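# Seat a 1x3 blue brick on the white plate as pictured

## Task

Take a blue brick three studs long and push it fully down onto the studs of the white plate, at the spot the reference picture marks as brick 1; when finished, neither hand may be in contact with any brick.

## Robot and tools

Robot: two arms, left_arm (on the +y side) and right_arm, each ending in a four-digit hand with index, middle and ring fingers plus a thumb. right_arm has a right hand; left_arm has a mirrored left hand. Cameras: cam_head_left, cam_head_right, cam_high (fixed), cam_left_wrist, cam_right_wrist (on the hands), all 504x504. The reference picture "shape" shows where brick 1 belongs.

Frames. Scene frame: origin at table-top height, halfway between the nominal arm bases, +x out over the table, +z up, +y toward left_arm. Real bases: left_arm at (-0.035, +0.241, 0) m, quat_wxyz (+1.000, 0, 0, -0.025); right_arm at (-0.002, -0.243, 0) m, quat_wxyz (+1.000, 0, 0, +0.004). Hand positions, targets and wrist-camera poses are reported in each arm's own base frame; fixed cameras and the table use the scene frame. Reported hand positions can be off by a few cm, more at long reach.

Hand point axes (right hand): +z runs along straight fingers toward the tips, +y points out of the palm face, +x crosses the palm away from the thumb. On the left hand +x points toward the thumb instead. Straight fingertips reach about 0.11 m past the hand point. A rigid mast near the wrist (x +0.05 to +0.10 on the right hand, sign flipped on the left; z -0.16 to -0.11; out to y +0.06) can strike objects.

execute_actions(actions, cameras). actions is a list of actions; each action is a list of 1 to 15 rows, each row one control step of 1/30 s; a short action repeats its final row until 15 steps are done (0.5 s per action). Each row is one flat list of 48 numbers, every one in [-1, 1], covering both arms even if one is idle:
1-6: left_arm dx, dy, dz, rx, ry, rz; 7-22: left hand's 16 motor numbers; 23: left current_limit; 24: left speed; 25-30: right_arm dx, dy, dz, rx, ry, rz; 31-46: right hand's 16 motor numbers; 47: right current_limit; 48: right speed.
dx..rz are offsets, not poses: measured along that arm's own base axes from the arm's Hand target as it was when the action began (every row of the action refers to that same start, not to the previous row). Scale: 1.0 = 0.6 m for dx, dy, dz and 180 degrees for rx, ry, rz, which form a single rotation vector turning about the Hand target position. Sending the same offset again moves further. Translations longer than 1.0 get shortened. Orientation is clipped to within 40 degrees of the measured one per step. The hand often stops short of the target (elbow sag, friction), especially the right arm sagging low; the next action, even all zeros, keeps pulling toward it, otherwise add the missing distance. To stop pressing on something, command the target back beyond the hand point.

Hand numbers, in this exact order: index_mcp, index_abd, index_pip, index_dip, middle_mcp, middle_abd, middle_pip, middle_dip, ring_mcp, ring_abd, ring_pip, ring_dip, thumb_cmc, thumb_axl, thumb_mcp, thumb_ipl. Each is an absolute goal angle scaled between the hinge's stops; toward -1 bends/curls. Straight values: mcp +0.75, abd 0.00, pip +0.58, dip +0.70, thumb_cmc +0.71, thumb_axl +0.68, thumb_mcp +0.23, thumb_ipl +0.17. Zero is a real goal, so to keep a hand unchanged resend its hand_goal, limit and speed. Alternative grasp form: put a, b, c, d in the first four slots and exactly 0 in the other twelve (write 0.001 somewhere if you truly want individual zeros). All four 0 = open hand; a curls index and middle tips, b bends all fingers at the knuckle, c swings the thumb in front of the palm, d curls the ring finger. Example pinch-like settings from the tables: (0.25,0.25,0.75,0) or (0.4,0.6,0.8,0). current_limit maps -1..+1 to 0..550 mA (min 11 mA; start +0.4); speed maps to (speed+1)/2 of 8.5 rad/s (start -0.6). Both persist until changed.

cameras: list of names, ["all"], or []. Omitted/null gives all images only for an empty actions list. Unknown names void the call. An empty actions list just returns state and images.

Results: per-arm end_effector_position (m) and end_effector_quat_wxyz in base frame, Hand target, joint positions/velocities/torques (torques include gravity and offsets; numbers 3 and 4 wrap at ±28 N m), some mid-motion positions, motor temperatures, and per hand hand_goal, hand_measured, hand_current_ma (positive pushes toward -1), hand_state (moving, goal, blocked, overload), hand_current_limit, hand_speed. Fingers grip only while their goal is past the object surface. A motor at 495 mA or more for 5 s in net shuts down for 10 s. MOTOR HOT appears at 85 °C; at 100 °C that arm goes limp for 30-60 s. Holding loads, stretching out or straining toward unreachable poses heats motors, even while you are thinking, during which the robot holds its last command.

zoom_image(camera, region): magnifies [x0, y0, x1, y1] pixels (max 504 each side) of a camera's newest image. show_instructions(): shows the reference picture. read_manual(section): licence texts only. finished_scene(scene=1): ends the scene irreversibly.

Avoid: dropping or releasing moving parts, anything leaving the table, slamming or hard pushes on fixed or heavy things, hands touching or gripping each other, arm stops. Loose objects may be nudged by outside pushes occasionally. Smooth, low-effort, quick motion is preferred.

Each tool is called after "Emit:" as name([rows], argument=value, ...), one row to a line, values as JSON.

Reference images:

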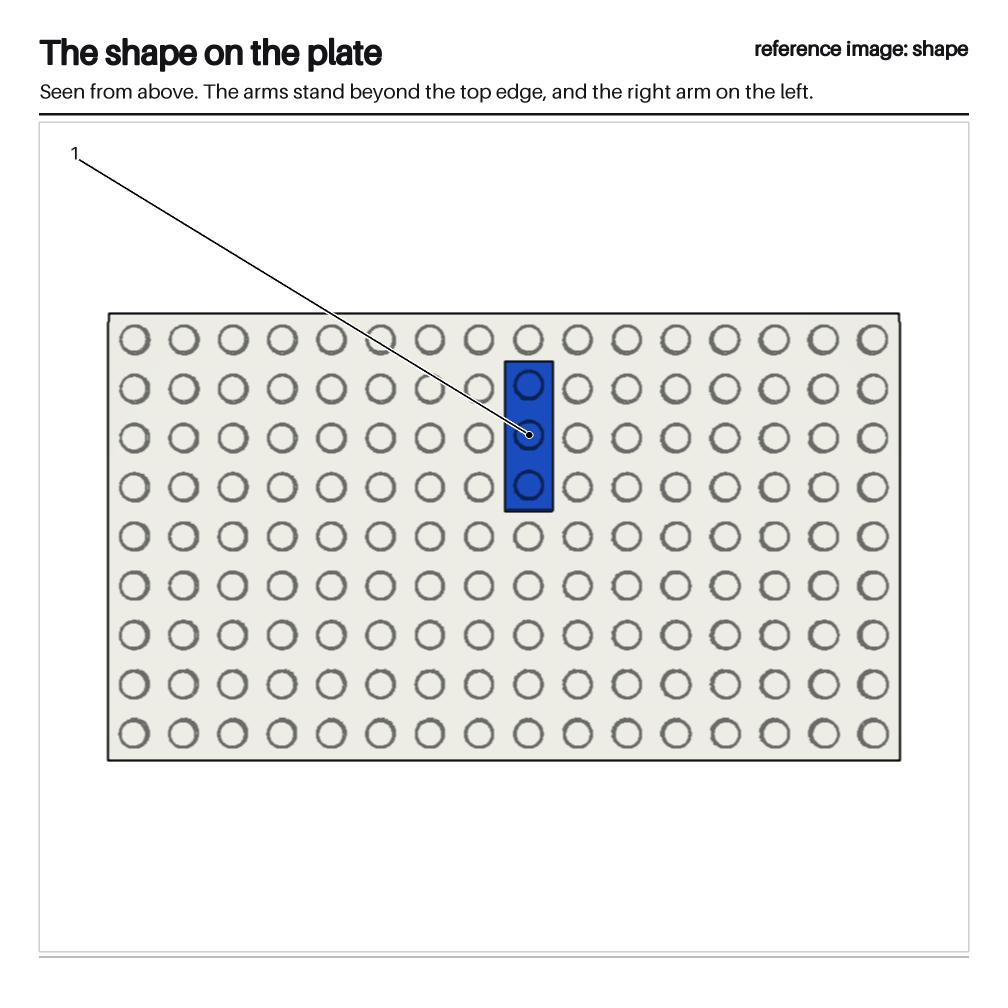

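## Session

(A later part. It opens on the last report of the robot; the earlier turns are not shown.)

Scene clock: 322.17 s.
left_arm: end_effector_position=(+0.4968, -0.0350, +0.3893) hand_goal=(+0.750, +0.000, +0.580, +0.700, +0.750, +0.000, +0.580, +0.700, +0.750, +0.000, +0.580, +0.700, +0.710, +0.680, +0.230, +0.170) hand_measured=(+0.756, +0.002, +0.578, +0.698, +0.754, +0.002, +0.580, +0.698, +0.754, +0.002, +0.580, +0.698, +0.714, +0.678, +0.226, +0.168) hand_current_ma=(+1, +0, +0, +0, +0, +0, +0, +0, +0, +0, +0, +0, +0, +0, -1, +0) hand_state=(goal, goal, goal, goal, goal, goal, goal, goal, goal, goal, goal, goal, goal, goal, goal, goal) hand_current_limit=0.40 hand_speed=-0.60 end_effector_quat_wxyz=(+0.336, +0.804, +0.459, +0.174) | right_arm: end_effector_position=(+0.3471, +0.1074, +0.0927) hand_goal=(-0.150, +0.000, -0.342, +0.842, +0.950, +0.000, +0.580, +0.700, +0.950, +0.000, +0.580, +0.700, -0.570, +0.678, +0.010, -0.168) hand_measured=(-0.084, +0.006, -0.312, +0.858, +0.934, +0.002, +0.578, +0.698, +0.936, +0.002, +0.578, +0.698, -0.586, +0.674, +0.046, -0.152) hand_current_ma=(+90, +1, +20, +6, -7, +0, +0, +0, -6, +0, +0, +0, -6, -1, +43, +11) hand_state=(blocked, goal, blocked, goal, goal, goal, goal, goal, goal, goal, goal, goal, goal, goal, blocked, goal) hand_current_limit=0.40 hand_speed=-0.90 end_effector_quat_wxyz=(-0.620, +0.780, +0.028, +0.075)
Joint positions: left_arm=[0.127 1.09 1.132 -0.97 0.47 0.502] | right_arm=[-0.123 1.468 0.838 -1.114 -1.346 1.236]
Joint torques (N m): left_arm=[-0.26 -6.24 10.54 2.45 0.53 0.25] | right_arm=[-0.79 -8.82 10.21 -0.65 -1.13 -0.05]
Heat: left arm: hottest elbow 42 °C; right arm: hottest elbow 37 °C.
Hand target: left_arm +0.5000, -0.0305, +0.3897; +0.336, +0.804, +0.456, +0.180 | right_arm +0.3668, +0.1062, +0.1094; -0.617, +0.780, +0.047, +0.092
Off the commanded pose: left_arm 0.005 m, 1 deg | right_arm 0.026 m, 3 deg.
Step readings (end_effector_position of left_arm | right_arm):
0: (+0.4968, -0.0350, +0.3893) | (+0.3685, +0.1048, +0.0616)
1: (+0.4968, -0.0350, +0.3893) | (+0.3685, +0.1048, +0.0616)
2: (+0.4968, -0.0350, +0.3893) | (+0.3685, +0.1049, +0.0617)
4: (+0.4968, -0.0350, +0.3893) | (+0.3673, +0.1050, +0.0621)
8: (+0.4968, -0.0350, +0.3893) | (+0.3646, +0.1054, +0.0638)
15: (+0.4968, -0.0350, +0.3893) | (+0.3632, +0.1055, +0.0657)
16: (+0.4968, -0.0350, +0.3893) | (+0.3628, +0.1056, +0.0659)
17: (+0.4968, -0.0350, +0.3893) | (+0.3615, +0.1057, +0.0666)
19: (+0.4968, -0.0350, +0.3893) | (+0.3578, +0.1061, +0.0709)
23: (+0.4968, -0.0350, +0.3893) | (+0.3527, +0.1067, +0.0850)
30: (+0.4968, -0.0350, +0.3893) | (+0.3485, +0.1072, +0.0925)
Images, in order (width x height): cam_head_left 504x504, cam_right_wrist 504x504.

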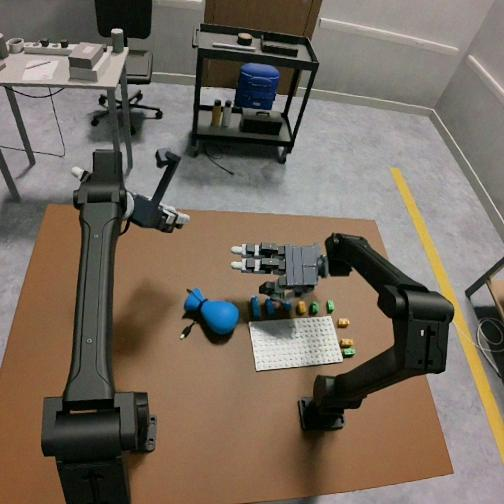

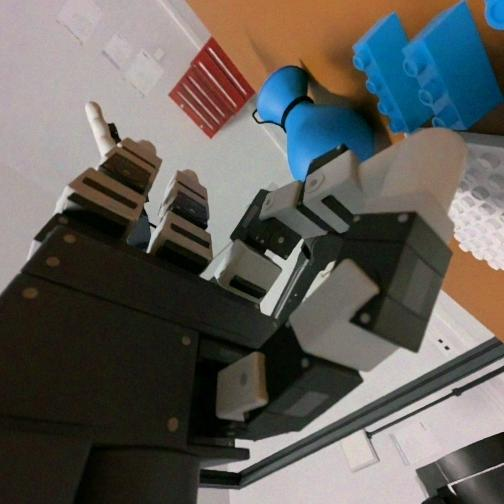

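Emit:
execute_actions([
  [[0,0,0,0,0,0,0,0,0,0,0,0,0,0,0,0,0,0,0,0,0,0,0.4,-0.6,0,-0.01,0.05,0,0,0,0.022,0,-0.343,0.841,0.95,0,0.58,0.7,0.95,0,0.58,0.7,-0.571,0.677,0.183,-0.168,0.4,-0.7]],
  [[0,0,0,0,0,0,0,0,0,0,0,0,0,0,0,0,0,0,0,0,0,0,0.4,-0.6,0,-0.02,0.07,0,0,0,0.022,0,-0.343,0.841,0.95,0,0.58,0.7,0.95,0,0.58,0.7,-0.571,0.677,0.183,-0.168,0.4,-0.7]],
], cameras=["cam_head_left","cam_head_right","cam_high","cam_right_wrist"])

Emit:
zoom_image(camera="cam_head_left", region=[250, 270, 330, 334])

Emit:
zoom_image(camera="cam_head_right", region=[250, 270, 330, 334])

Emit:
zoom_image(camera="cam_high", region=[140, 200, 240, 270])

Emit:
zoom_image(camera="cam_right_wrist", region=[304, 0, 504, 200])

Scene clock: 327.30 s.
left_arm: end_effector_position=(+0.4968, -0.0350, +0.3893) hand_goal=(+0.750, +0.000, +0.580, +0.700, +0.750, +0.000, +0.580, +0.700, +0.750, +0.000, +0.580, +0.700, +0.710, +0.680, +0.230, +0.170) hand_measured=(+0.756, +0.002, +0.578, +0.698, +0.754, +0.002, +0.580, +0.698, +0.754, +0.002, +0.580, +0.698, +0.714, +0.678, +0.226, +0.168) hand_current_ma=(+1, +0, +0, +0, +0, +0, +0, +0, +0, +0, +0, +0, +0, +0, -1, +0) hand_state=(goal, goal, goal, goal, goal, goal, goal, goal, goal, goal, goal, goal, goal, goal, goal, goal) hand_current_limit=0.40 hand_speed=-0.60 end_effector_quat_wxyz=(+0.336, +0.804, +0.459, +0.174) | right_arm: end_effector_position=(+0.3477, +0.0941, +0.1676) hand_goal=(+0.022, +0.000, -0.342, +0.842, +0.950, +0.000, +0.580, +0.700, +0.950, +0.000, +0.580, +0.700, -0.570, +0.678, +0.184, -0.168) hand_measured=(+0.014, +0.004, -0.336, +0.846, +0.934, +0.002, +0.578, +0.698, +0.936, +0.002, +0.578, +0.698, -0.572, +0.676, +0.182, -0.164) hand_current_ma=(-2, +0, +1, +0, -7, +0, +0, +0, -6, +0, +0, +0, +0, +0, +0, +1) hand_state=(goal, goal, goal, goal, goal, goal, goal, goal, goal, goal, goal, goal, goal, goal, goal, goal) hand_current_limit=0.40 hand_speed=-0.70 end_effector_quat_wxyz=(-0.620, +0.781, +0.031, +0.075)
Joint positions: left_arm=[0.127 1.09 1.132 -0.97 0.47 0.502] | right_arm=[-0.16 1.399 0.984 -1.493 -1.335 1.064]
Joint torques (N m): left_arm=[-0.32 -6.24 10.52 2.44 0.53 0.25] | right_arm=[-1.61 -7.41 11.17 -0.9 -1.04 -0.12]
Heat: left arm: hottest elbow 42 °C; right arm: hottest elbow 38 °C.
Hand target: left_arm +0.5000, -0.0305, +0.3897; +0.336, +0.804, +0.456, +0.180 | right_arm +0.3670, +0.0882, +0.1815; -0.617, +0.780, +0.047, +0.092
Off the commanded pose: left_arm 0.005 m, 1 deg | right_arm 0.024 m, 3 deg.
Step readings (end_effector_position of left_arm | right_arm):
0: (+0.4968, -0.0350, +0.3893) | (+0.3471, +0.1074, +0.0928)
1: (+0.4968, -0.0350, +0.3893) | (+0.3470, +0.1074, +0.0930)
2: (+0.4968, -0.0350, +0.3893) | (+0.3462, +0.1074, +0.0939)
4: (+0.4968, -0.0350, +0.3893) | (+0.3444, +0.1074, +0.0983)
8: (+0.4968, -0.0350, +0.3893) | (+0.3451, +0.1070, +0.1124)
15: (+0.4968, -0.0350, +0.3893) | (+0.3473, +0.1056, +0.1228)
16: (+0.4968, -0.0350, +0.3893) | (+0.3466, +0.1054, +0.1231)
17: (+0.4968, -0.0350, +0.3893) | (+0.3454, +0.1048, +0.1243)
19: (+0.4968, -0.0350, +0.3893) | (+0.3427, +0.1031, +0.1301)
23: (+0.4968, -0.0350, +0.3893) | (+0.3458, +0.0974, +0.1501)
30: (+0.4968, -0.0350, +0.3893) | (+0.3487, +0.0938, +0.1661)
Images, in order (width x height): cam_head_left 504x504, cam_head_right 504x504, cam_high 504x504, cam_right_wrist 504x504.

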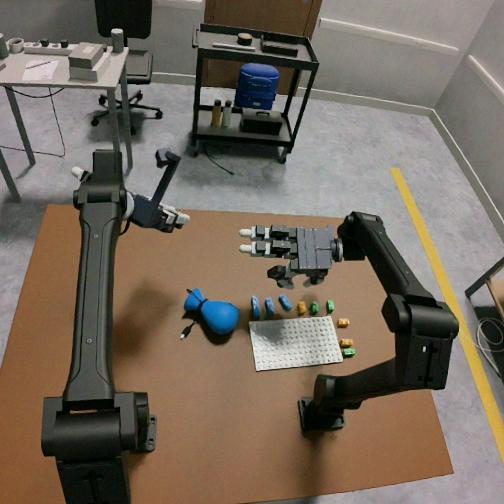

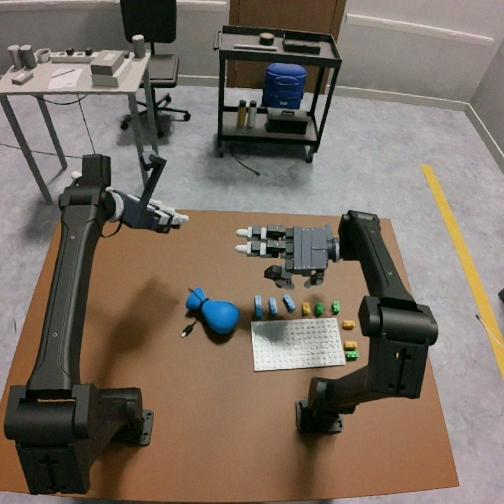

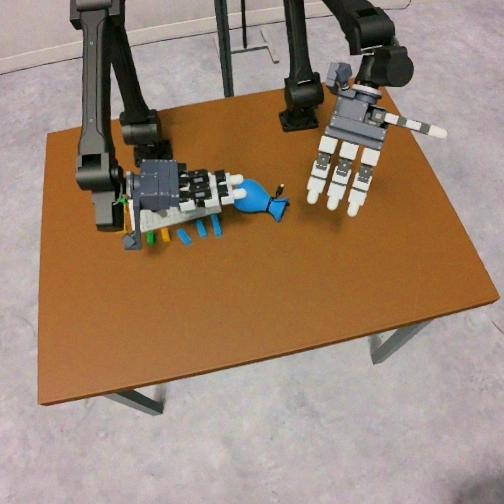

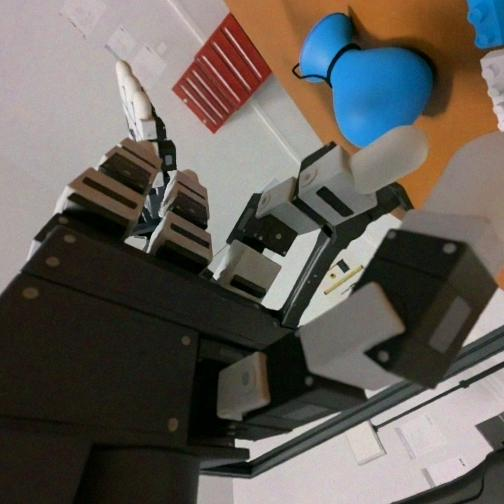

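Scaled by 6.300 from the camera's 504x504 image, which has a finer 720x720 frame.

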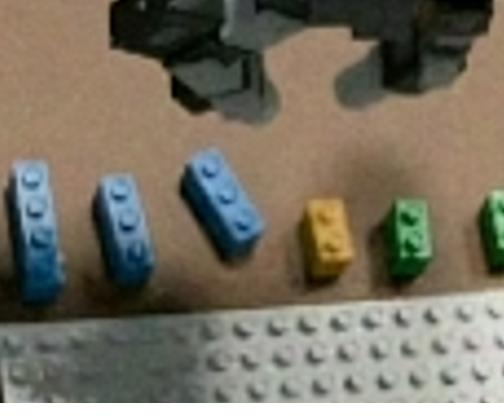

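Scaled by 6.300 from the camera's 504x504 image, which has a finer 720x720 frame.

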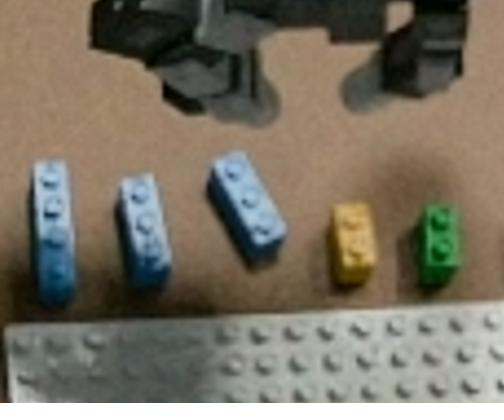

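Scaled by 5.040 from the camera's 504x504 image, which has a finer 720x720 frame.

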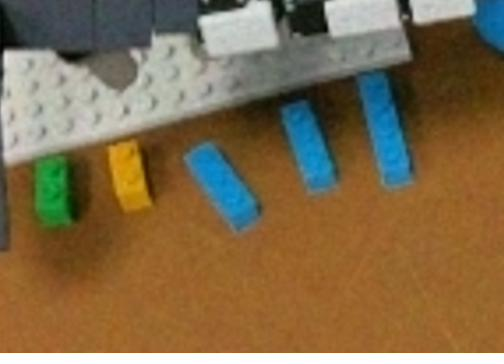

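Scaled by 2.520 from the camera's 504x504 image, which has a finer 720x720 frame.

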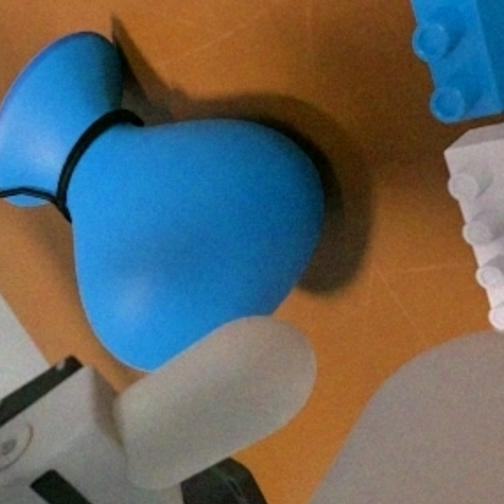

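Emit:
zoom_image(camera="cam_head_left", region=[262, 285, 312, 325])

Emit:
zoom_image(camera="cam_head_right", region=[262, 285, 312, 325])

Emit:
zoom_image(camera="cam_high", region=[160, 210, 220, 258])

Scaled by 10.080 from the camera's 504x504 image, which has a finer 720x720 frame.

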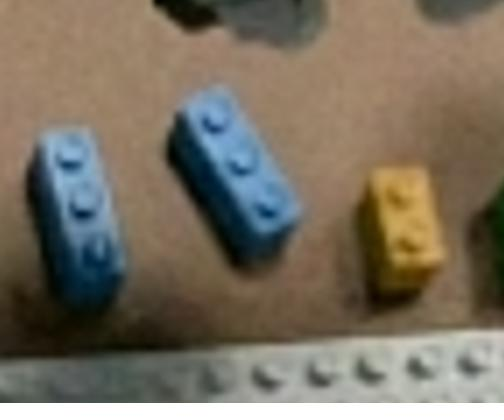

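Scaled by 10.080 from the camera's 504x504 image, which has a finer 720x720 frame.

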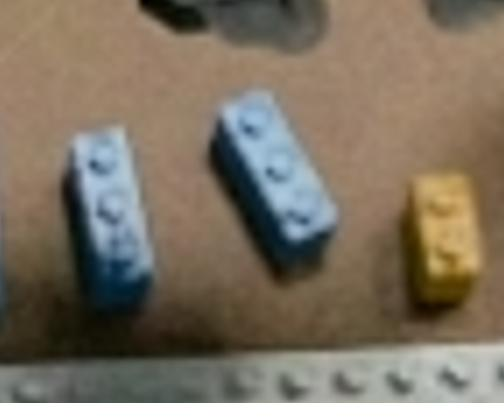

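Scaled by 8.400 from the camera's 504x504 image, which has a finer 720x720 frame.

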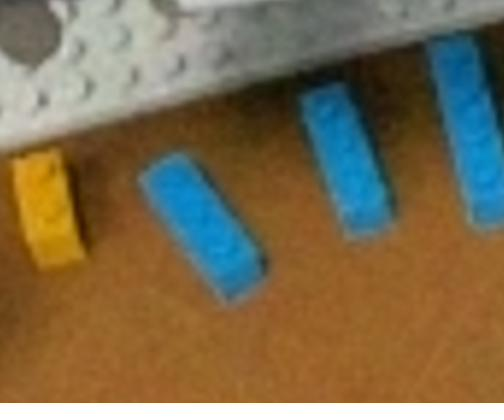

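Emit:
execute_actions([
  [[0,0,0,0,0,0,0,0,0,0,0,0,0,0,0,0,0,0,0,0,0,0,0.4,-0.6,-0.01,0.06,-0.02,0,0,-0.014,0.022,0,-0.343,0.841,0.95,0,0.58,0.7,0.95,0,0.58,0.7,-0.571,0.677,0.183,-0.168,0.4,-0.7]],
  [[0,0,0,0,0,0,0,0,0,0,0,0,0,0,0,0,0,0,0,0,0,0,0.4,-0.6,-0.007,0.05,-0.05,0,0,-0.014,0.022,0,-0.343,0.841,0.95,0,0.58,0.7,0.95,0,0.58,0.7,-0.571,0.677,0.183,-0.168,0.4,-0.7]],
  [[0,0,0,0,0,0,0,0,0,0,0,0,0,0,0,0,0,0,0,0,0,0,0.4,-0.6,0,0,-0.06,0,0,0,0.022,0,-0.343,0.841,0.95,0,0.58,0.7,0.95,0,0.58,0.7,-0.571,0.677,0.183,-0.168,0.4,-0.7]],
], cameras=["cam_head_left","cam_head_right","cam_high","cam_right_wrist"])

Emit:
zoom_image(camera="cam_head_left", region=[242, 280, 302, 328])

Emit:
zoom_image(camera="cam_head_right", region=[242, 280, 302, 328])

Emit:
zoom_image(camera="cam_right_wrist", region=[304, 0, 504, 200])

Scene clock: 349.53 s.
left_arm: end_effector_position=(+0.4968, -0.0350, +0.3893) hand_goal=(+0.750, +0.000, +0.580, +0.700, +0.750, +0.000, +0.580, +0.700, +0.750, +0.000, +0.580, +0.700, +0.710, +0.680, +0.230, +0.170) hand_measured=(+0.756, +0.002, +0.578, +0.698, +0.754, +0.002, +0.580, +0.698, +0.754, +0.002, +0.580, +0.698, +0.714, +0.678, +0.226, +0.168) hand_current_ma=(+1, +0, +0, +0, +0, +0, +0, +0, +0, +0, +0, +0, +0, +0, -1, +0) hand_state=(goal, goal, goal, goal, goal, goal, goal, goal, goal, goal, goal, goal, goal, goal, goal, goal) hand_current_limit=0.40 hand_speed=-0.60 end_effector_quat_wxyz=(+0.336, +0.804, +0.459, +0.174) | right_arm: end_effector_position=(+0.3590, +0.1512, +0.1005) hand_goal=(+0.022, +0.000, -0.342, +0.842, +0.950, +0.000, +0.580, +0.700, +0.950, +0.000, +0.580, +0.700, -0.570, +0.678, +0.184, -0.168) hand_measured=(+0.016, +0.004, -0.338, +0.846, +0.934, +0.002, +0.578, +0.698, +0.936, +0.002, +0.578, +0.698, -0.570, +0.676, +0.182, -0.164) hand_current_ma=(-1, +0, +1, +0, -7, +0, +0, +0, -6, +0, +0, +0, +0, +0, +0, +1) hand_state=(goal, goal, goal, goal, goal, goal, goal, goal, goal, goal, goal, goal, goal, goal, goal, goal) hand_current_limit=0.40 hand_speed=-0.70 end_effector_quat_wxyz=(-0.612, +0.783, +0.014, +0.110)
Joint positions: left_arm=[0.127 1.09 1.132 -0.97 0.47 0.502] | right_arm=[0.01 1.315 0.673 -0.301 -1.287 2.023]
Joint torques (N m): left_arm=[-0.21 -6.3 10.54 2.44 0.53 0.25] | right_arm=[-0.44 -8.35 6.46 1.58 -0.84 0.08]
Heat: left arm: hottest elbow 43 °C; right arm: hottest elbow 41 °C.
Hand target: left_arm +0.5000, -0.0305, +0.3897; +0.336, +0.804, +0.456, +0.180 | right_arm +0.3567, +0.1541, +0.1034; -0.612, +0.781, +0.012, +0.119
Off the commanded pose: left_arm 0.005 m, 1 deg | right_arm 0.005 m, 1 deg.
Step readings (end_effector_position of left_arm | right_arm):
0: (+0.4968, -0.0350, +0.3893) | (+0.3478, +0.0941, +0.1676)
1: (+0.4968, -0.0350, +0.3893) | (+0.3481, +0.0941, +0.1677)
2: (+0.4968, -0.0350, +0.3893) | (+0.3505, +0.0950, +0.1680)
4: (+0.4968, -0.0350, +0.3893) | (+0.3587, +0.1003, +0.1690)
8: (+0.4968, -0.0350, +0.3893) | (+0.3673, +0.1149, +0.1680)
15: (+0.4968, -0.0350, +0.3893) | (+0.3667, +0.1222, +0.1651)
16: (+0.4968, -0.0350, +0.3893) | (+0.3668, +0.1223, +0.1650)
17: (+0.4968, -0.0350, +0.3893) | (+0.3672, +0.1243, +0.1643)
19: (+0.4968, -0.0350, +0.3893) | (+0.3679, +0.1294, +0.1592)
23: (+0.4968, -0.0350, +0.3893) | (+0.3612, +0.1448, +0.1447)
30: (+0.4968, -0.0350, +0.3893) | (+0.3623, +0.1516, +0.1327)
31: (+0.4968, -0.0350, +0.3893) | (+0.3626, +0.1511, +0.1321)
32: (+0.4968, -0.0350, +0.3893) | (+0.3634, +0.1511, +0.1312)
34: (+0.4968, -0.0350, +0.3893) | (+0.3645, +0.1507, +0.1257)
38: (+0.4968, -0.0350, +0.3893) | (+0.3604, +0.1503, +0.1096)
45: (+0.4968, -0.0350, +0.3893) | (+0.3609, +0.1502, +0.0993)
Images, in order (width x height): cam_head_left 504x504, cam_head_right 504x504, cam_high 504x504, cam_right_wrist 504x504.

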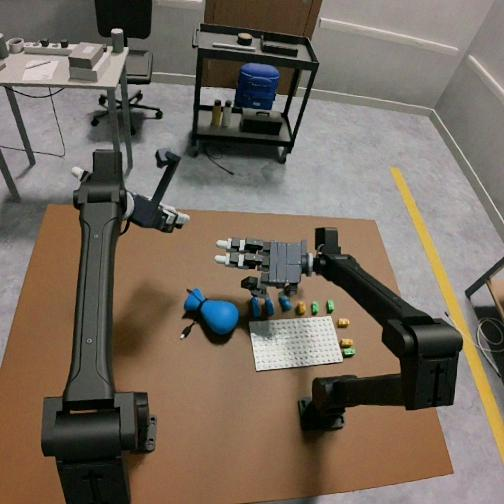

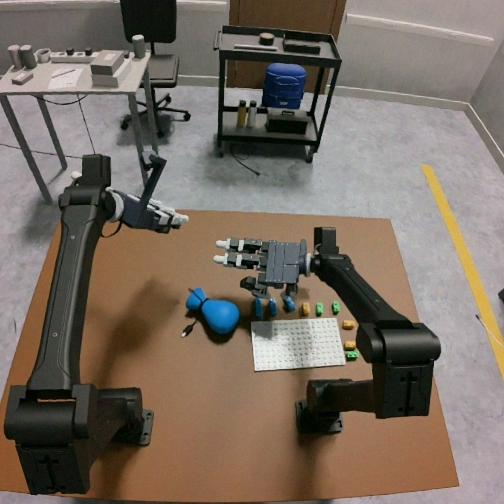

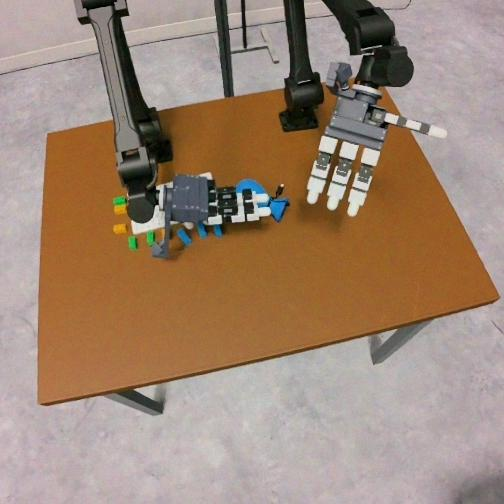

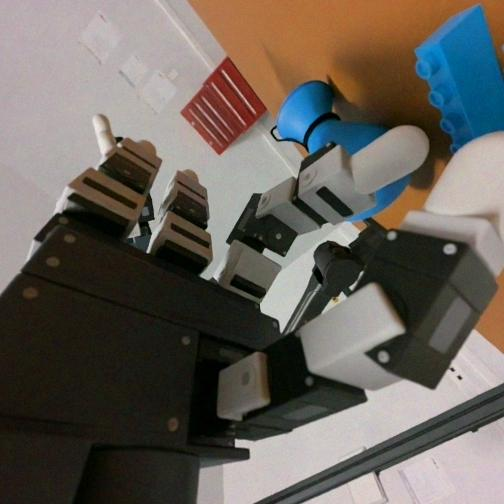

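Scaled by 8.400 from the camera's 504x504 image, which has a finer 720x720 frame.

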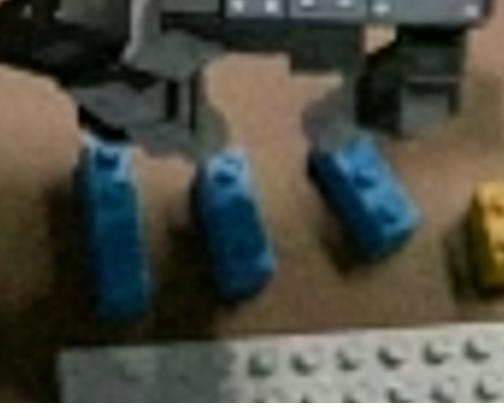

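Scaled by 8.400 from the camera's 504x504 image, which has a finer 720x720 frame.

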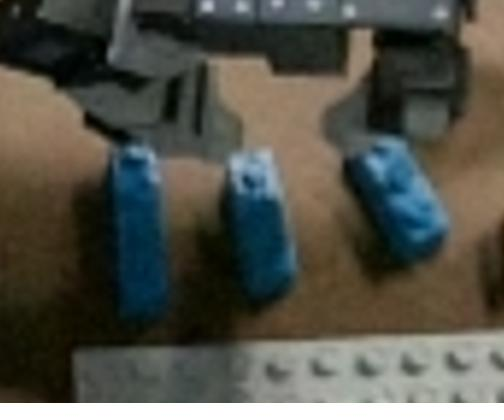

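Scaled by 2.520 from the camera's 504x504 image, which has a finer 720x720 frame.

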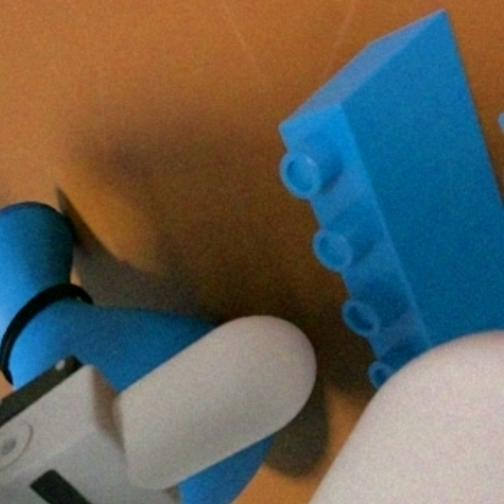

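Emit:
execute_actions([
  [[0,0,0,0,0,0,0,0,0,0,0,0,0,0,0,0,0,0,0,0,0,0,0.4,-0.6,-0.01,0.002,-0.045,0,0,0,0.022,0,-0.343,0.841,0.95,0,0.58,0.7,0.95,0,0.58,0.7,-0.571,0.677,0.183,-0.168,0.4,-0.7]],
], cameras=["cam_head_left","cam_head_right","cam_high","cam_right_wrist"])

Emit:
zoom_image(camera="cam_head_left", region=[242, 280, 302, 328])

Emit:
zoom_image(camera="cam_head_right", region=[242, 280, 302, 328])

Emit:
zoom_image(camera="cam_right_wrist", region=[304, 0, 504, 200])

Scene clock: 355.50 s.
left_arm: end_effector_position=(+0.4968, -0.0350, +0.3893) hand_goal=(+0.750, +0.000, +0.580, +0.700, +0.750, +0.000, +0.580, +0.700, +0.750, +0.000, +0.580, +0.700, +0.710, +0.680, +0.230, +0.170) hand_measured=(+0.756, +0.002, +0.578, +0.698, +0.754, +0.002, +0.580, +0.698, +0.754, +0.002, +0.580, +0.698, +0.714, +0.678, +0.226, +0.168) hand_current_ma=(+1, +0, +0, +0, +0, +0, +0, +0, +0, +0, +0, +0, +0, +0, -1, +0) hand_state=(goal, goal, goal, goal, goal, goal, goal, goal, goal, goal, goal, goal, goal, goal, goal, goal) hand_current_limit=0.40 hand_speed=-0.60 end_effector_quat_wxyz=(+0.336, +0.804, +0.459, +0.174) | right_arm: end_effector_position=(+0.3538, +0.1527, +0.0818) hand_goal=(+0.022, +0.000, -0.342, +0.842, +0.950, +0.000, +0.580, +0.700, +0.950, +0.000, +0.580, +0.700, -0.570, +0.678, +0.184, -0.168) hand_measured=(+0.016, +0.004, -0.338, +0.846, +0.934, +0.002, +0.578, +0.698, +0.936, +0.002, +0.578, +0.698, -0.570, +0.676, +0.182, -0.164) hand_current_ma=(-1, +0, +1, +0, -7, +0, +0, +0, -6, +0, +0, +0, +0, +0, +0, +1) hand_state=(goal, goal, goal, goal, goal, goal, goal, goal, goal, goal, goal, goal, goal, goal, goal, goal) hand_current_limit=0.40 hand_speed=-0.70 end_effector_quat_wxyz=(-0.612, +0.781, +0.016, +0.125)
Joint positions: left_arm=[0.127 1.09 1.132 -0.97 0.47 0.502] | right_arm=[0.015 1.324 0.601 -0.136 -1.276 2.083]
Joint torques (N m): left_arm=[-0.32 -6.36 10.54 2.44 0.53 0.24] | right_arm=[-0.5 -5.95 6.26 1.69 -0.78 0.07]
Heat: left arm: hottest elbow 43 °C; right arm: hottest elbow 40 °C.
Hand target: left_arm +0.5000, -0.0305, +0.3897; +0.336, +0.804, +0.456, +0.180 | right_arm +0.3508, +0.1554, +0.0765; -0.612, +0.781, +0.012, +0.119
Off the commanded pose: left_arm 0.005 m, 1 deg | right_arm 0.007 m, 1 deg.
Step readings (end_effector_position of left_arm | right_arm):
0: (+0.4968, -0.0350, +0.3893) | (+0.3589, +0.1512, +0.1005)
1: (+0.4968, -0.0350, +0.3893) | (+0.3589, +0.1512, +0.1003)
2: (+0.4968, -0.0350, +0.3893) | (+0.3594, +0.1513, +0.0994)
4: (+0.4968, -0.0350, +0.3893) | (+0.3589, +0.1510, +0.0952)
8: (+0.4968, -0.0350, +0.3893) | (+0.3525, +0.1516, +0.0849)
15: (+0.4968, -0.0350, +0.3893) | (+0.3535, +0.1524, +0.0815)
Images, in order (width x height): cam_head_left 504x504, cam_head_right 504x504, cam_high 504x504, cam_right_wrist 504x504.

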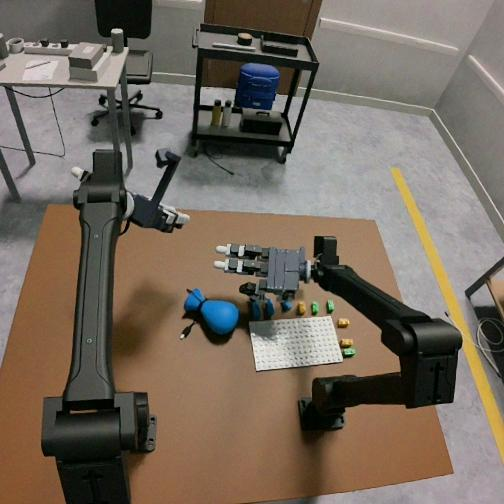

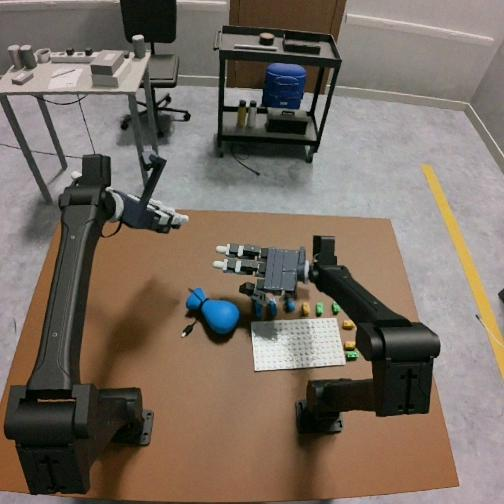

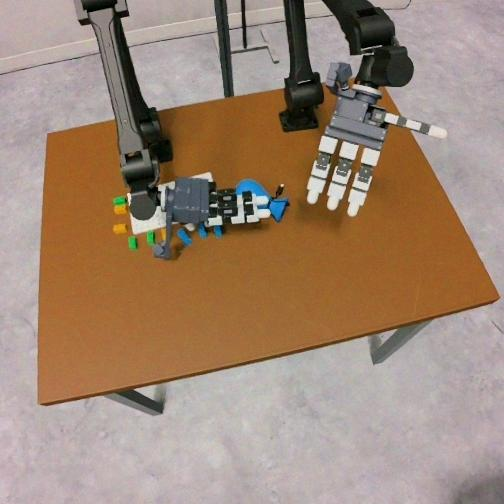

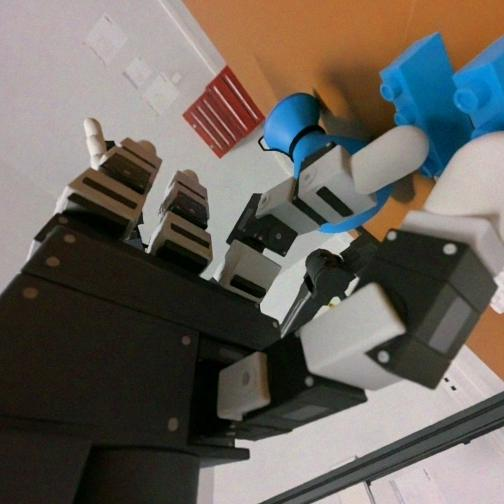

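Scaled by 8.400 from the camera's 504x504 image, which has a finer 720x720 frame.

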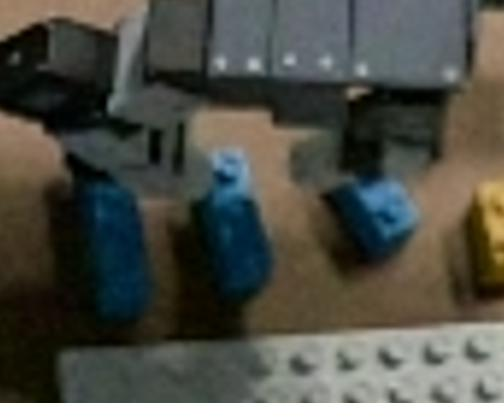

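Scaled by 8.400 from the camera's 504x504 image, which has a finer 720x720 frame.

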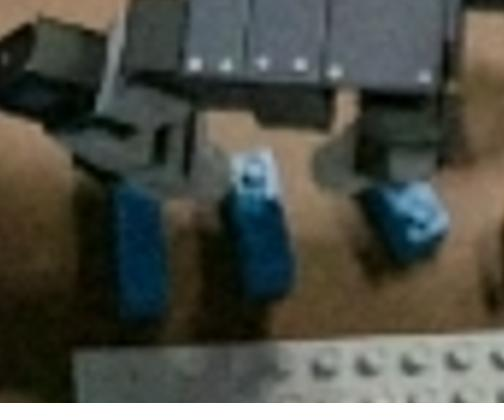

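Scaled by 2.520 from the camera's 504x504 image, which has a finer 720x720 frame.

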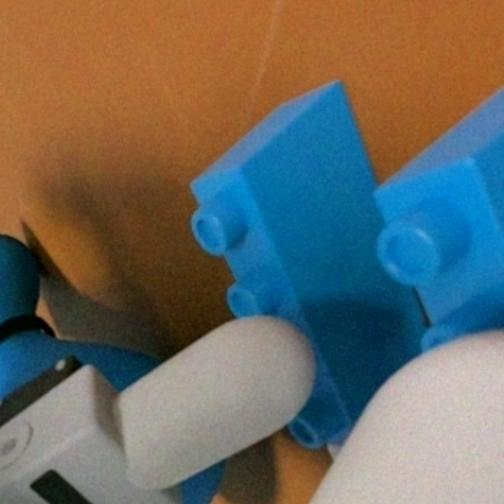

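Emit:
execute_actions([
  [[0,0,0,0,0,0,0,0,0,0,0,0,0,0,0,0,0,0,0,0,0,0,0.4,-0.6,-0.002,0.0045,-0.01,0,0,0.022,0.022,0,-0.343,0.841,0.95,0,0.58,0.7,0.95,0,0.58,0.7,-0.571,0.677,0.183,-0.168,0.4,-0.7]],
  [[0,0,0,0,0,0,0,0,0,0,0,0,0,0,0,0,0,0,0,0,0,0,0.4,-0.6,0,0,-0.012,0,0,0,0.022,0,-0.343,0.841,0.95,0,0.58,0.7,0.95,0,0.58,0.7,-0.571,0.677,0.183,-0.168,0.4,-0.7]],
], cameras=["cam_head_left","cam_head_right","cam_high","cam_right_wrist"])

Emit:
zoom_image(camera="cam_head_left", region=[242, 280, 302, 328])

Emit:
zoom_image(camera="cam_head_right", region=[242, 280, 302, 328])

Emit:
zoom_image(camera="cam_right_wrist", region=[304, 0, 504, 200])

Scene clock: 364.50 s.
left_arm: end_effector_position=(+0.4968, -0.0350, +0.3893) hand_goal=(+0.750, +0.000, +0.580, +0.700, +0.750, +0.000, +0.580, +0.700, +0.750, +0.000, +0.580, +0.700, +0.710, +0.680, +0.230, +0.170) hand_measured=(+0.756, +0.002, +0.578, +0.698, +0.754, +0.002, +0.580, +0.698, +0.754, +0.002, +0.580, +0.698, +0.714, +0.678, +0.226, +0.168) hand_current_ma=(+1, +0, +0, +0, +0, +0, +0, +0, +0, +0, +0, +0, +0, +0, -1, +0) hand_state=(goal, goal, goal, goal, goal, goal, goal, goal, goal, goal, goal, goal, goal, goal, goal, goal) hand_current_limit=0.40 hand_speed=-0.60 end_effector_quat_wxyz=(+0.336, +0.804, +0.459, +0.174) | right_arm: end_effector_position=(+0.3358, +0.1544, +0.0557) hand_goal=(+0.022, +0.000, -0.342, +0.842, +0.950, +0.000, +0.580, +0.700, +0.950, +0.000, +0.580, +0.700, -0.570, +0.678, +0.184, -0.168) hand_measured=(+0.016, +0.004, -0.338, +0.844, +0.934, +0.002, +0.578, +0.698, +0.936, +0.002, +0.578, +0.698, -0.570, +0.676, +0.182, -0.164) hand_current_ma=(-1, +0, +1, +0, -7, +0, +0, +0, -6, +0, +0, +0, +0, +0, +0, +1) hand_state=(goal, goal, goal, goal, goal, goal, goal, goal, goal, goal, goal, goal, goal, goal, goal, goal) hand_current_limit=0.40 hand_speed=-0.70 end_effector_quat_wxyz=(-0.615, +0.783, +0.024, +0.090)
Joint positions: left_arm=[0.127 1.09 1.132 -0.97 0.47 0.502] | right_arm=[0.018 1.388 0.601 -0.268 -1.306 1.926]
Joint torques (N m): left_arm=[-0.38 -6.36 10.54 2.41 0.53 0.25] | right_arm=[-0.5 -6.18 8.98 0.5 -1.23 -0.13]
Heat: left arm: hottest elbow 43 °C; right arm: hottest elbow 40 °C.
Hand target: left_arm +0.5000, -0.0305, +0.3897; +0.336, +0.804, +0.456, +0.180 | right_arm +0.3496, +0.1580, +0.0633; -0.616, +0.781, +0.039, +0.098
Off the commanded pose: left_arm 0.005 m, 1 deg | right_arm 0.016 m, 2 deg.
Step readings (end_effector_position of left_arm | right_arm):
0: (+0.4968, -0.0350, +0.3893) | (+0.3537, +0.1527, +0.0818)
1: (+0.4968, -0.0350, +0.3893) | (+0.3537, +0.1527, +0.0818)
2: (+0.4968, -0.0350, +0.3893) | (+0.3531, +0.1529, +0.0814)
4: (+0.4968, -0.0350, +0.3893) | (+0.3489, +0.1541, +0.0790)
8: (+0.4968, -0.0350, +0.3893) | (+0.3409, +0.1550, +0.0686)
15: (+0.4968, -0.0350, +0.3893) | (+0.3346, +0.1549, +0.0616)
16: (+0.4968, -0.0350, +0.3893) | (+0.3344, +0.1548, +0.0613)
17: (+0.4968, -0.0350, +0.3893) | (+0.3345, +0.1548, +0.0612)
19: (+0.4968, -0.0350, +0.3893) | (+0.3350, +0.1547, +0.0603)
23: (+0.4968, -0.0350, +0.3893) | (+0.3352, +0.1546, +0.0571)
30: (+0.4968, -0.0350, +0.3893) | (+0.3356, +0.1545, +0.0557)
Images, in order (width x height): cam_head_left 504x504, cam_head_right 504x504, cam_high 504x504, cam_right_wrist 504x504.

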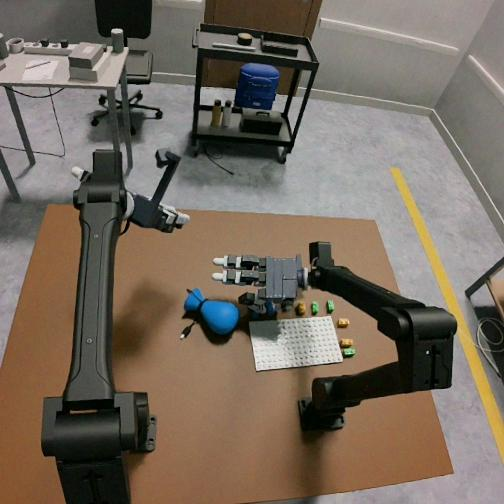

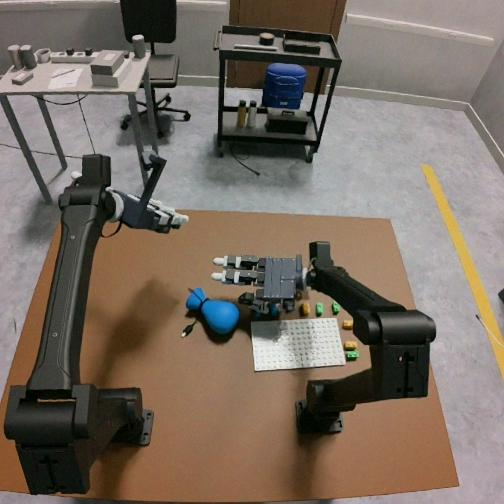

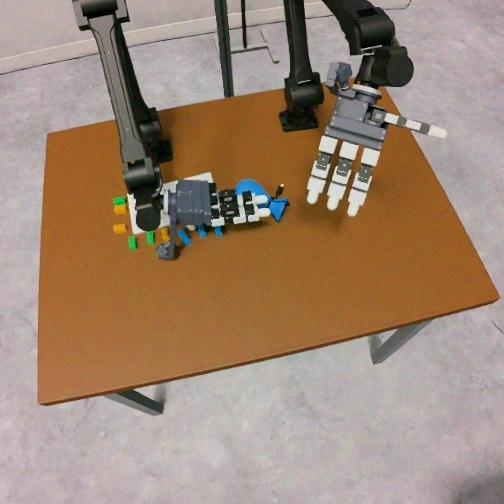

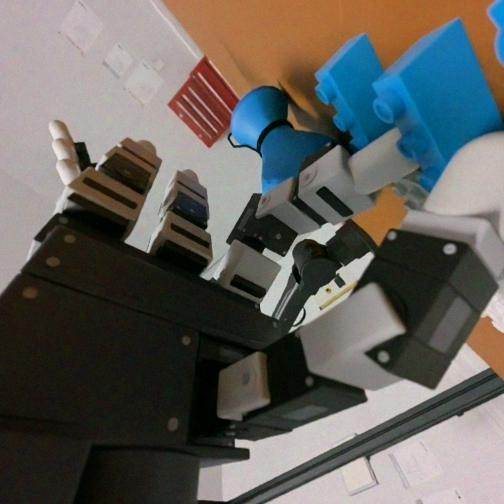

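Scaled by 8.400 from the camera's 504x504 image, which has a finer 720x720 frame.

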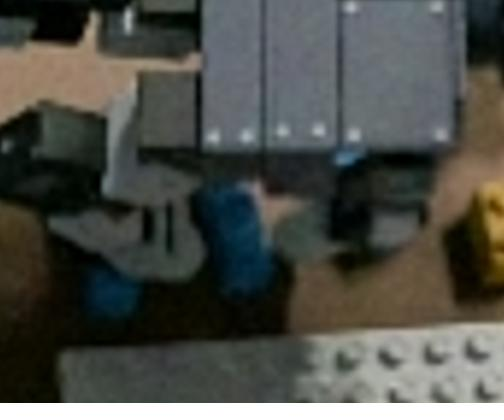

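Scaled by 8.400 from the camera's 504x504 image, which has a finer 720x720 frame.

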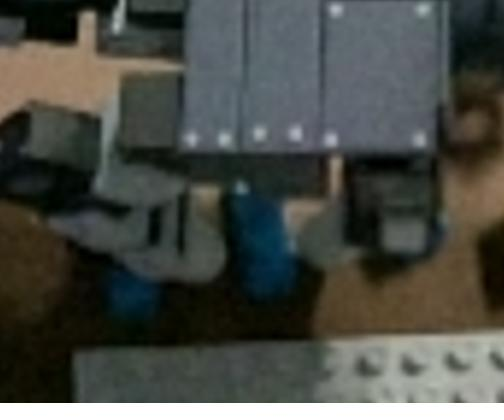

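Scaled by 2.520 from the camera's 504x504 image, which has a finer 720x720 frame.

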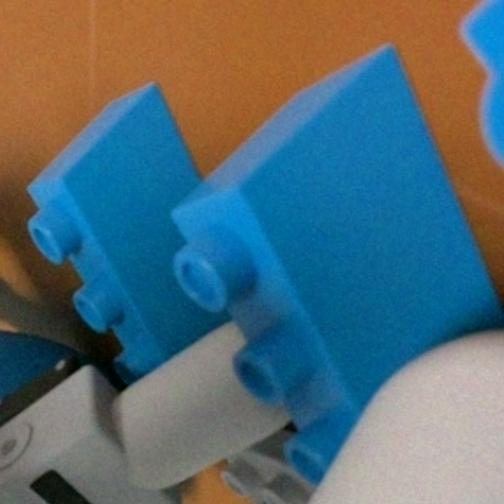

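Emit:
execute_actions([
  [[0,0,0,0,0,0,0,0,0,0,0,0,0,0,0,0,0,0,0,0,0,0,0.4,-0.6,0.026,0.005,0.008,0,0,0,0.022,0,-0.343,0.841,0.95,0,0.58,0.7,0.95,0,0.58,0.7,-0.571,0.677,0.183,-0.168,0.4,-0.7]],
], cameras=["cam_head_left","cam_head_right","cam_high","cam_right_wrist"])

Emit:
zoom_image(camera="cam_head_left", region=[242, 280, 302, 328])

Emit:
zoom_image(camera="cam_right_wrist", region=[304, 0, 504, 200])

Scene clock: 369.27 s.
left_arm: end_effector_position=(+0.4968, -0.0350, +0.3893) hand_goal=(+0.750, +0.000, +0.580, +0.700, +0.750, +0.000, +0.580, +0.700, +0.750, +0.000, +0.580, +0.700, +0.710, +0.680, +0.230, +0.170) hand_measured=(+0.756, +0.002, +0.578, +0.698, +0.754, +0.002, +0.580, +0.698, +0.754, +0.002, +0.580, +0.698, +0.714, +0.678, +0.226, +0.168) hand_current_ma=(+1, +0, +0, +0, +0, +0, +0, +0, +0, +0, +0, +0, +0, +0, -1, +0) hand_state=(goal, goal, goal, goal, goal, goal, goal, goal, goal, goal, goal, goal, goal, goal, goal, goal) hand_current_limit=0.40 hand_speed=-0.60 end_effector_quat_wxyz=(+0.336, +0.804, +0.459, +0.174) | right_arm: end_effector_position=(+0.3451, +0.1569, +0.0563) hand_goal=(+0.022, +0.000, -0.342, +0.842, +0.950, +0.000, +0.580, +0.700, +0.950, +0.000, +0.580, +0.700, -0.570, +0.678, +0.184, -0.168) hand_measured=(+0.016, +0.004, -0.340, +0.844, +0.934, +0.002, +0.578, +0.698, +0.936, +0.002, +0.578, +0.698, -0.570, +0.676, +0.182, -0.164) hand_current_ma=(-1, +0, +0, +0, -7, +0, +0, +0, -6, +0, +0, +0, +0, +0, +0, +1) hand_state=(goal, goal, goal, goal, goal, goal, goal, goal, goal, goal, goal, goal, goal, goal, goal, goal) hand_current_limit=0.40 hand_speed=-0.70 end_effector_quat_wxyz=(-0.615, +0.783, +0.028, +0.089)
Joint positions: left_arm=[0.127 1.09 1.132 -0.97 0.47 0.502] | right_arm=[0.025 1.412 0.628 -0.268 -1.306 1.925]
Joint torques (N m): left_arm=[-0.21 -6.24 10.55 2.43 0.52 0.25] | right_arm=[-0.67 -6.12 10.1 0.79 -1.09 0.04]
Heat: left arm: hottest elbow 43 °C; right arm: hottest elbow 40 °C.
Hand target: left_arm +0.5000, -0.0305, +0.3897; +0.336, +0.804, +0.456, +0.180 | right_arm +0.3652, +0.1610, +0.0680; -0.616, +0.781, +0.039, +0.098
Off the commanded pose: left_arm 0.005 m, 1 deg | right_arm 0.024 m, 2 deg.
Step readings (end_effector_position of left_arm | right_arm):
0: (+0.4968, -0.0350, +0.3893) | (+0.3359, +0.1544, +0.0557)
1: (+0.4968, -0.0350, +0.3893) | (+0.3358, +0.1544, +0.0556)
2: (+0.4968, -0.0350, +0.3893) | (+0.3358, +0.1544, +0.0553)
4: (+0.4968, -0.0350, +0.3893) | (+0.3366, +0.1550, +0.0548)
8: (+0.4968, -0.0350, +0.3893) | (+0.3418, +0.1565, +0.0552)
15: (+0.4968, -0.0350, +0.3893) | (+0.3452, +0.1567, +0.0565)
Images, in order (width x height): cam_head_left 504x504, cam_head_right 504x504, cam_high 504x504, cam_right_wrist 504x504.

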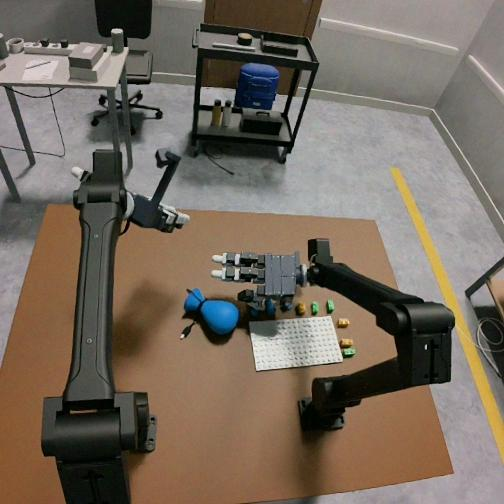

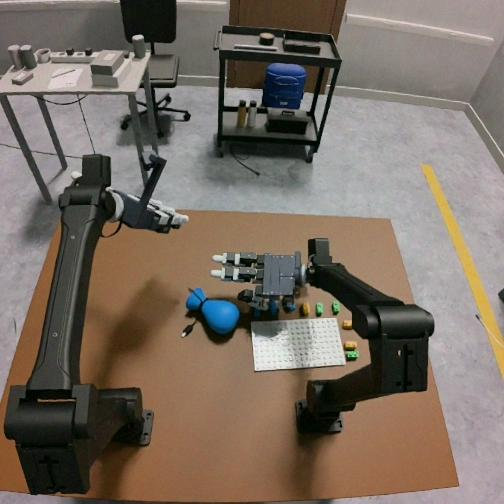

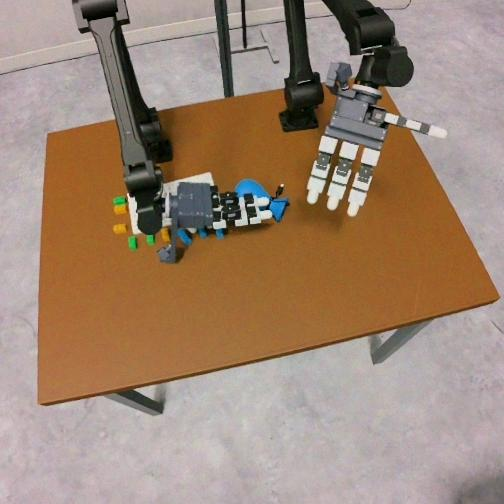

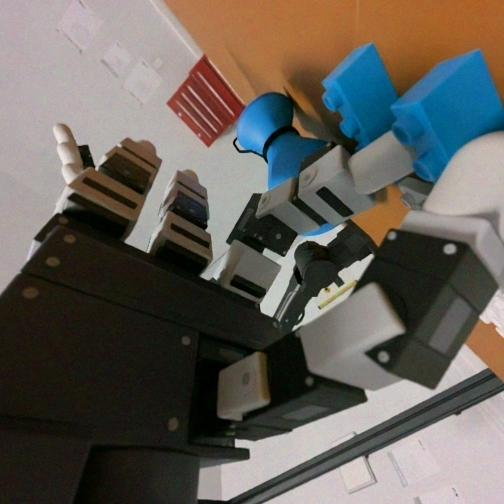

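Scaled by 8.400 from the camera's 504x504 image, which has a finer 720x720 frame.

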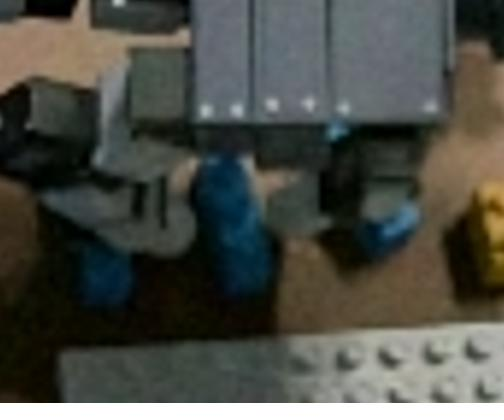

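Scaled by 2.520 from the camera's 504x504 image, which has a finer 720x720 frame.

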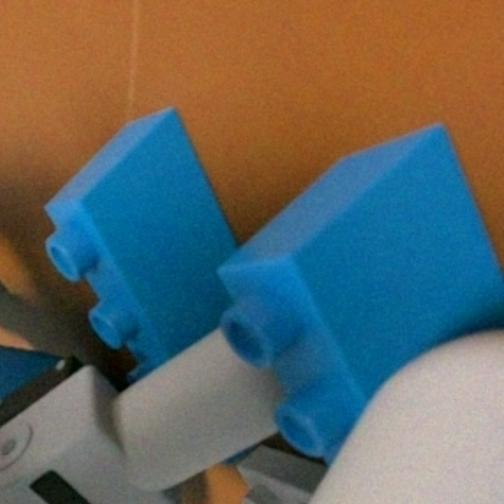

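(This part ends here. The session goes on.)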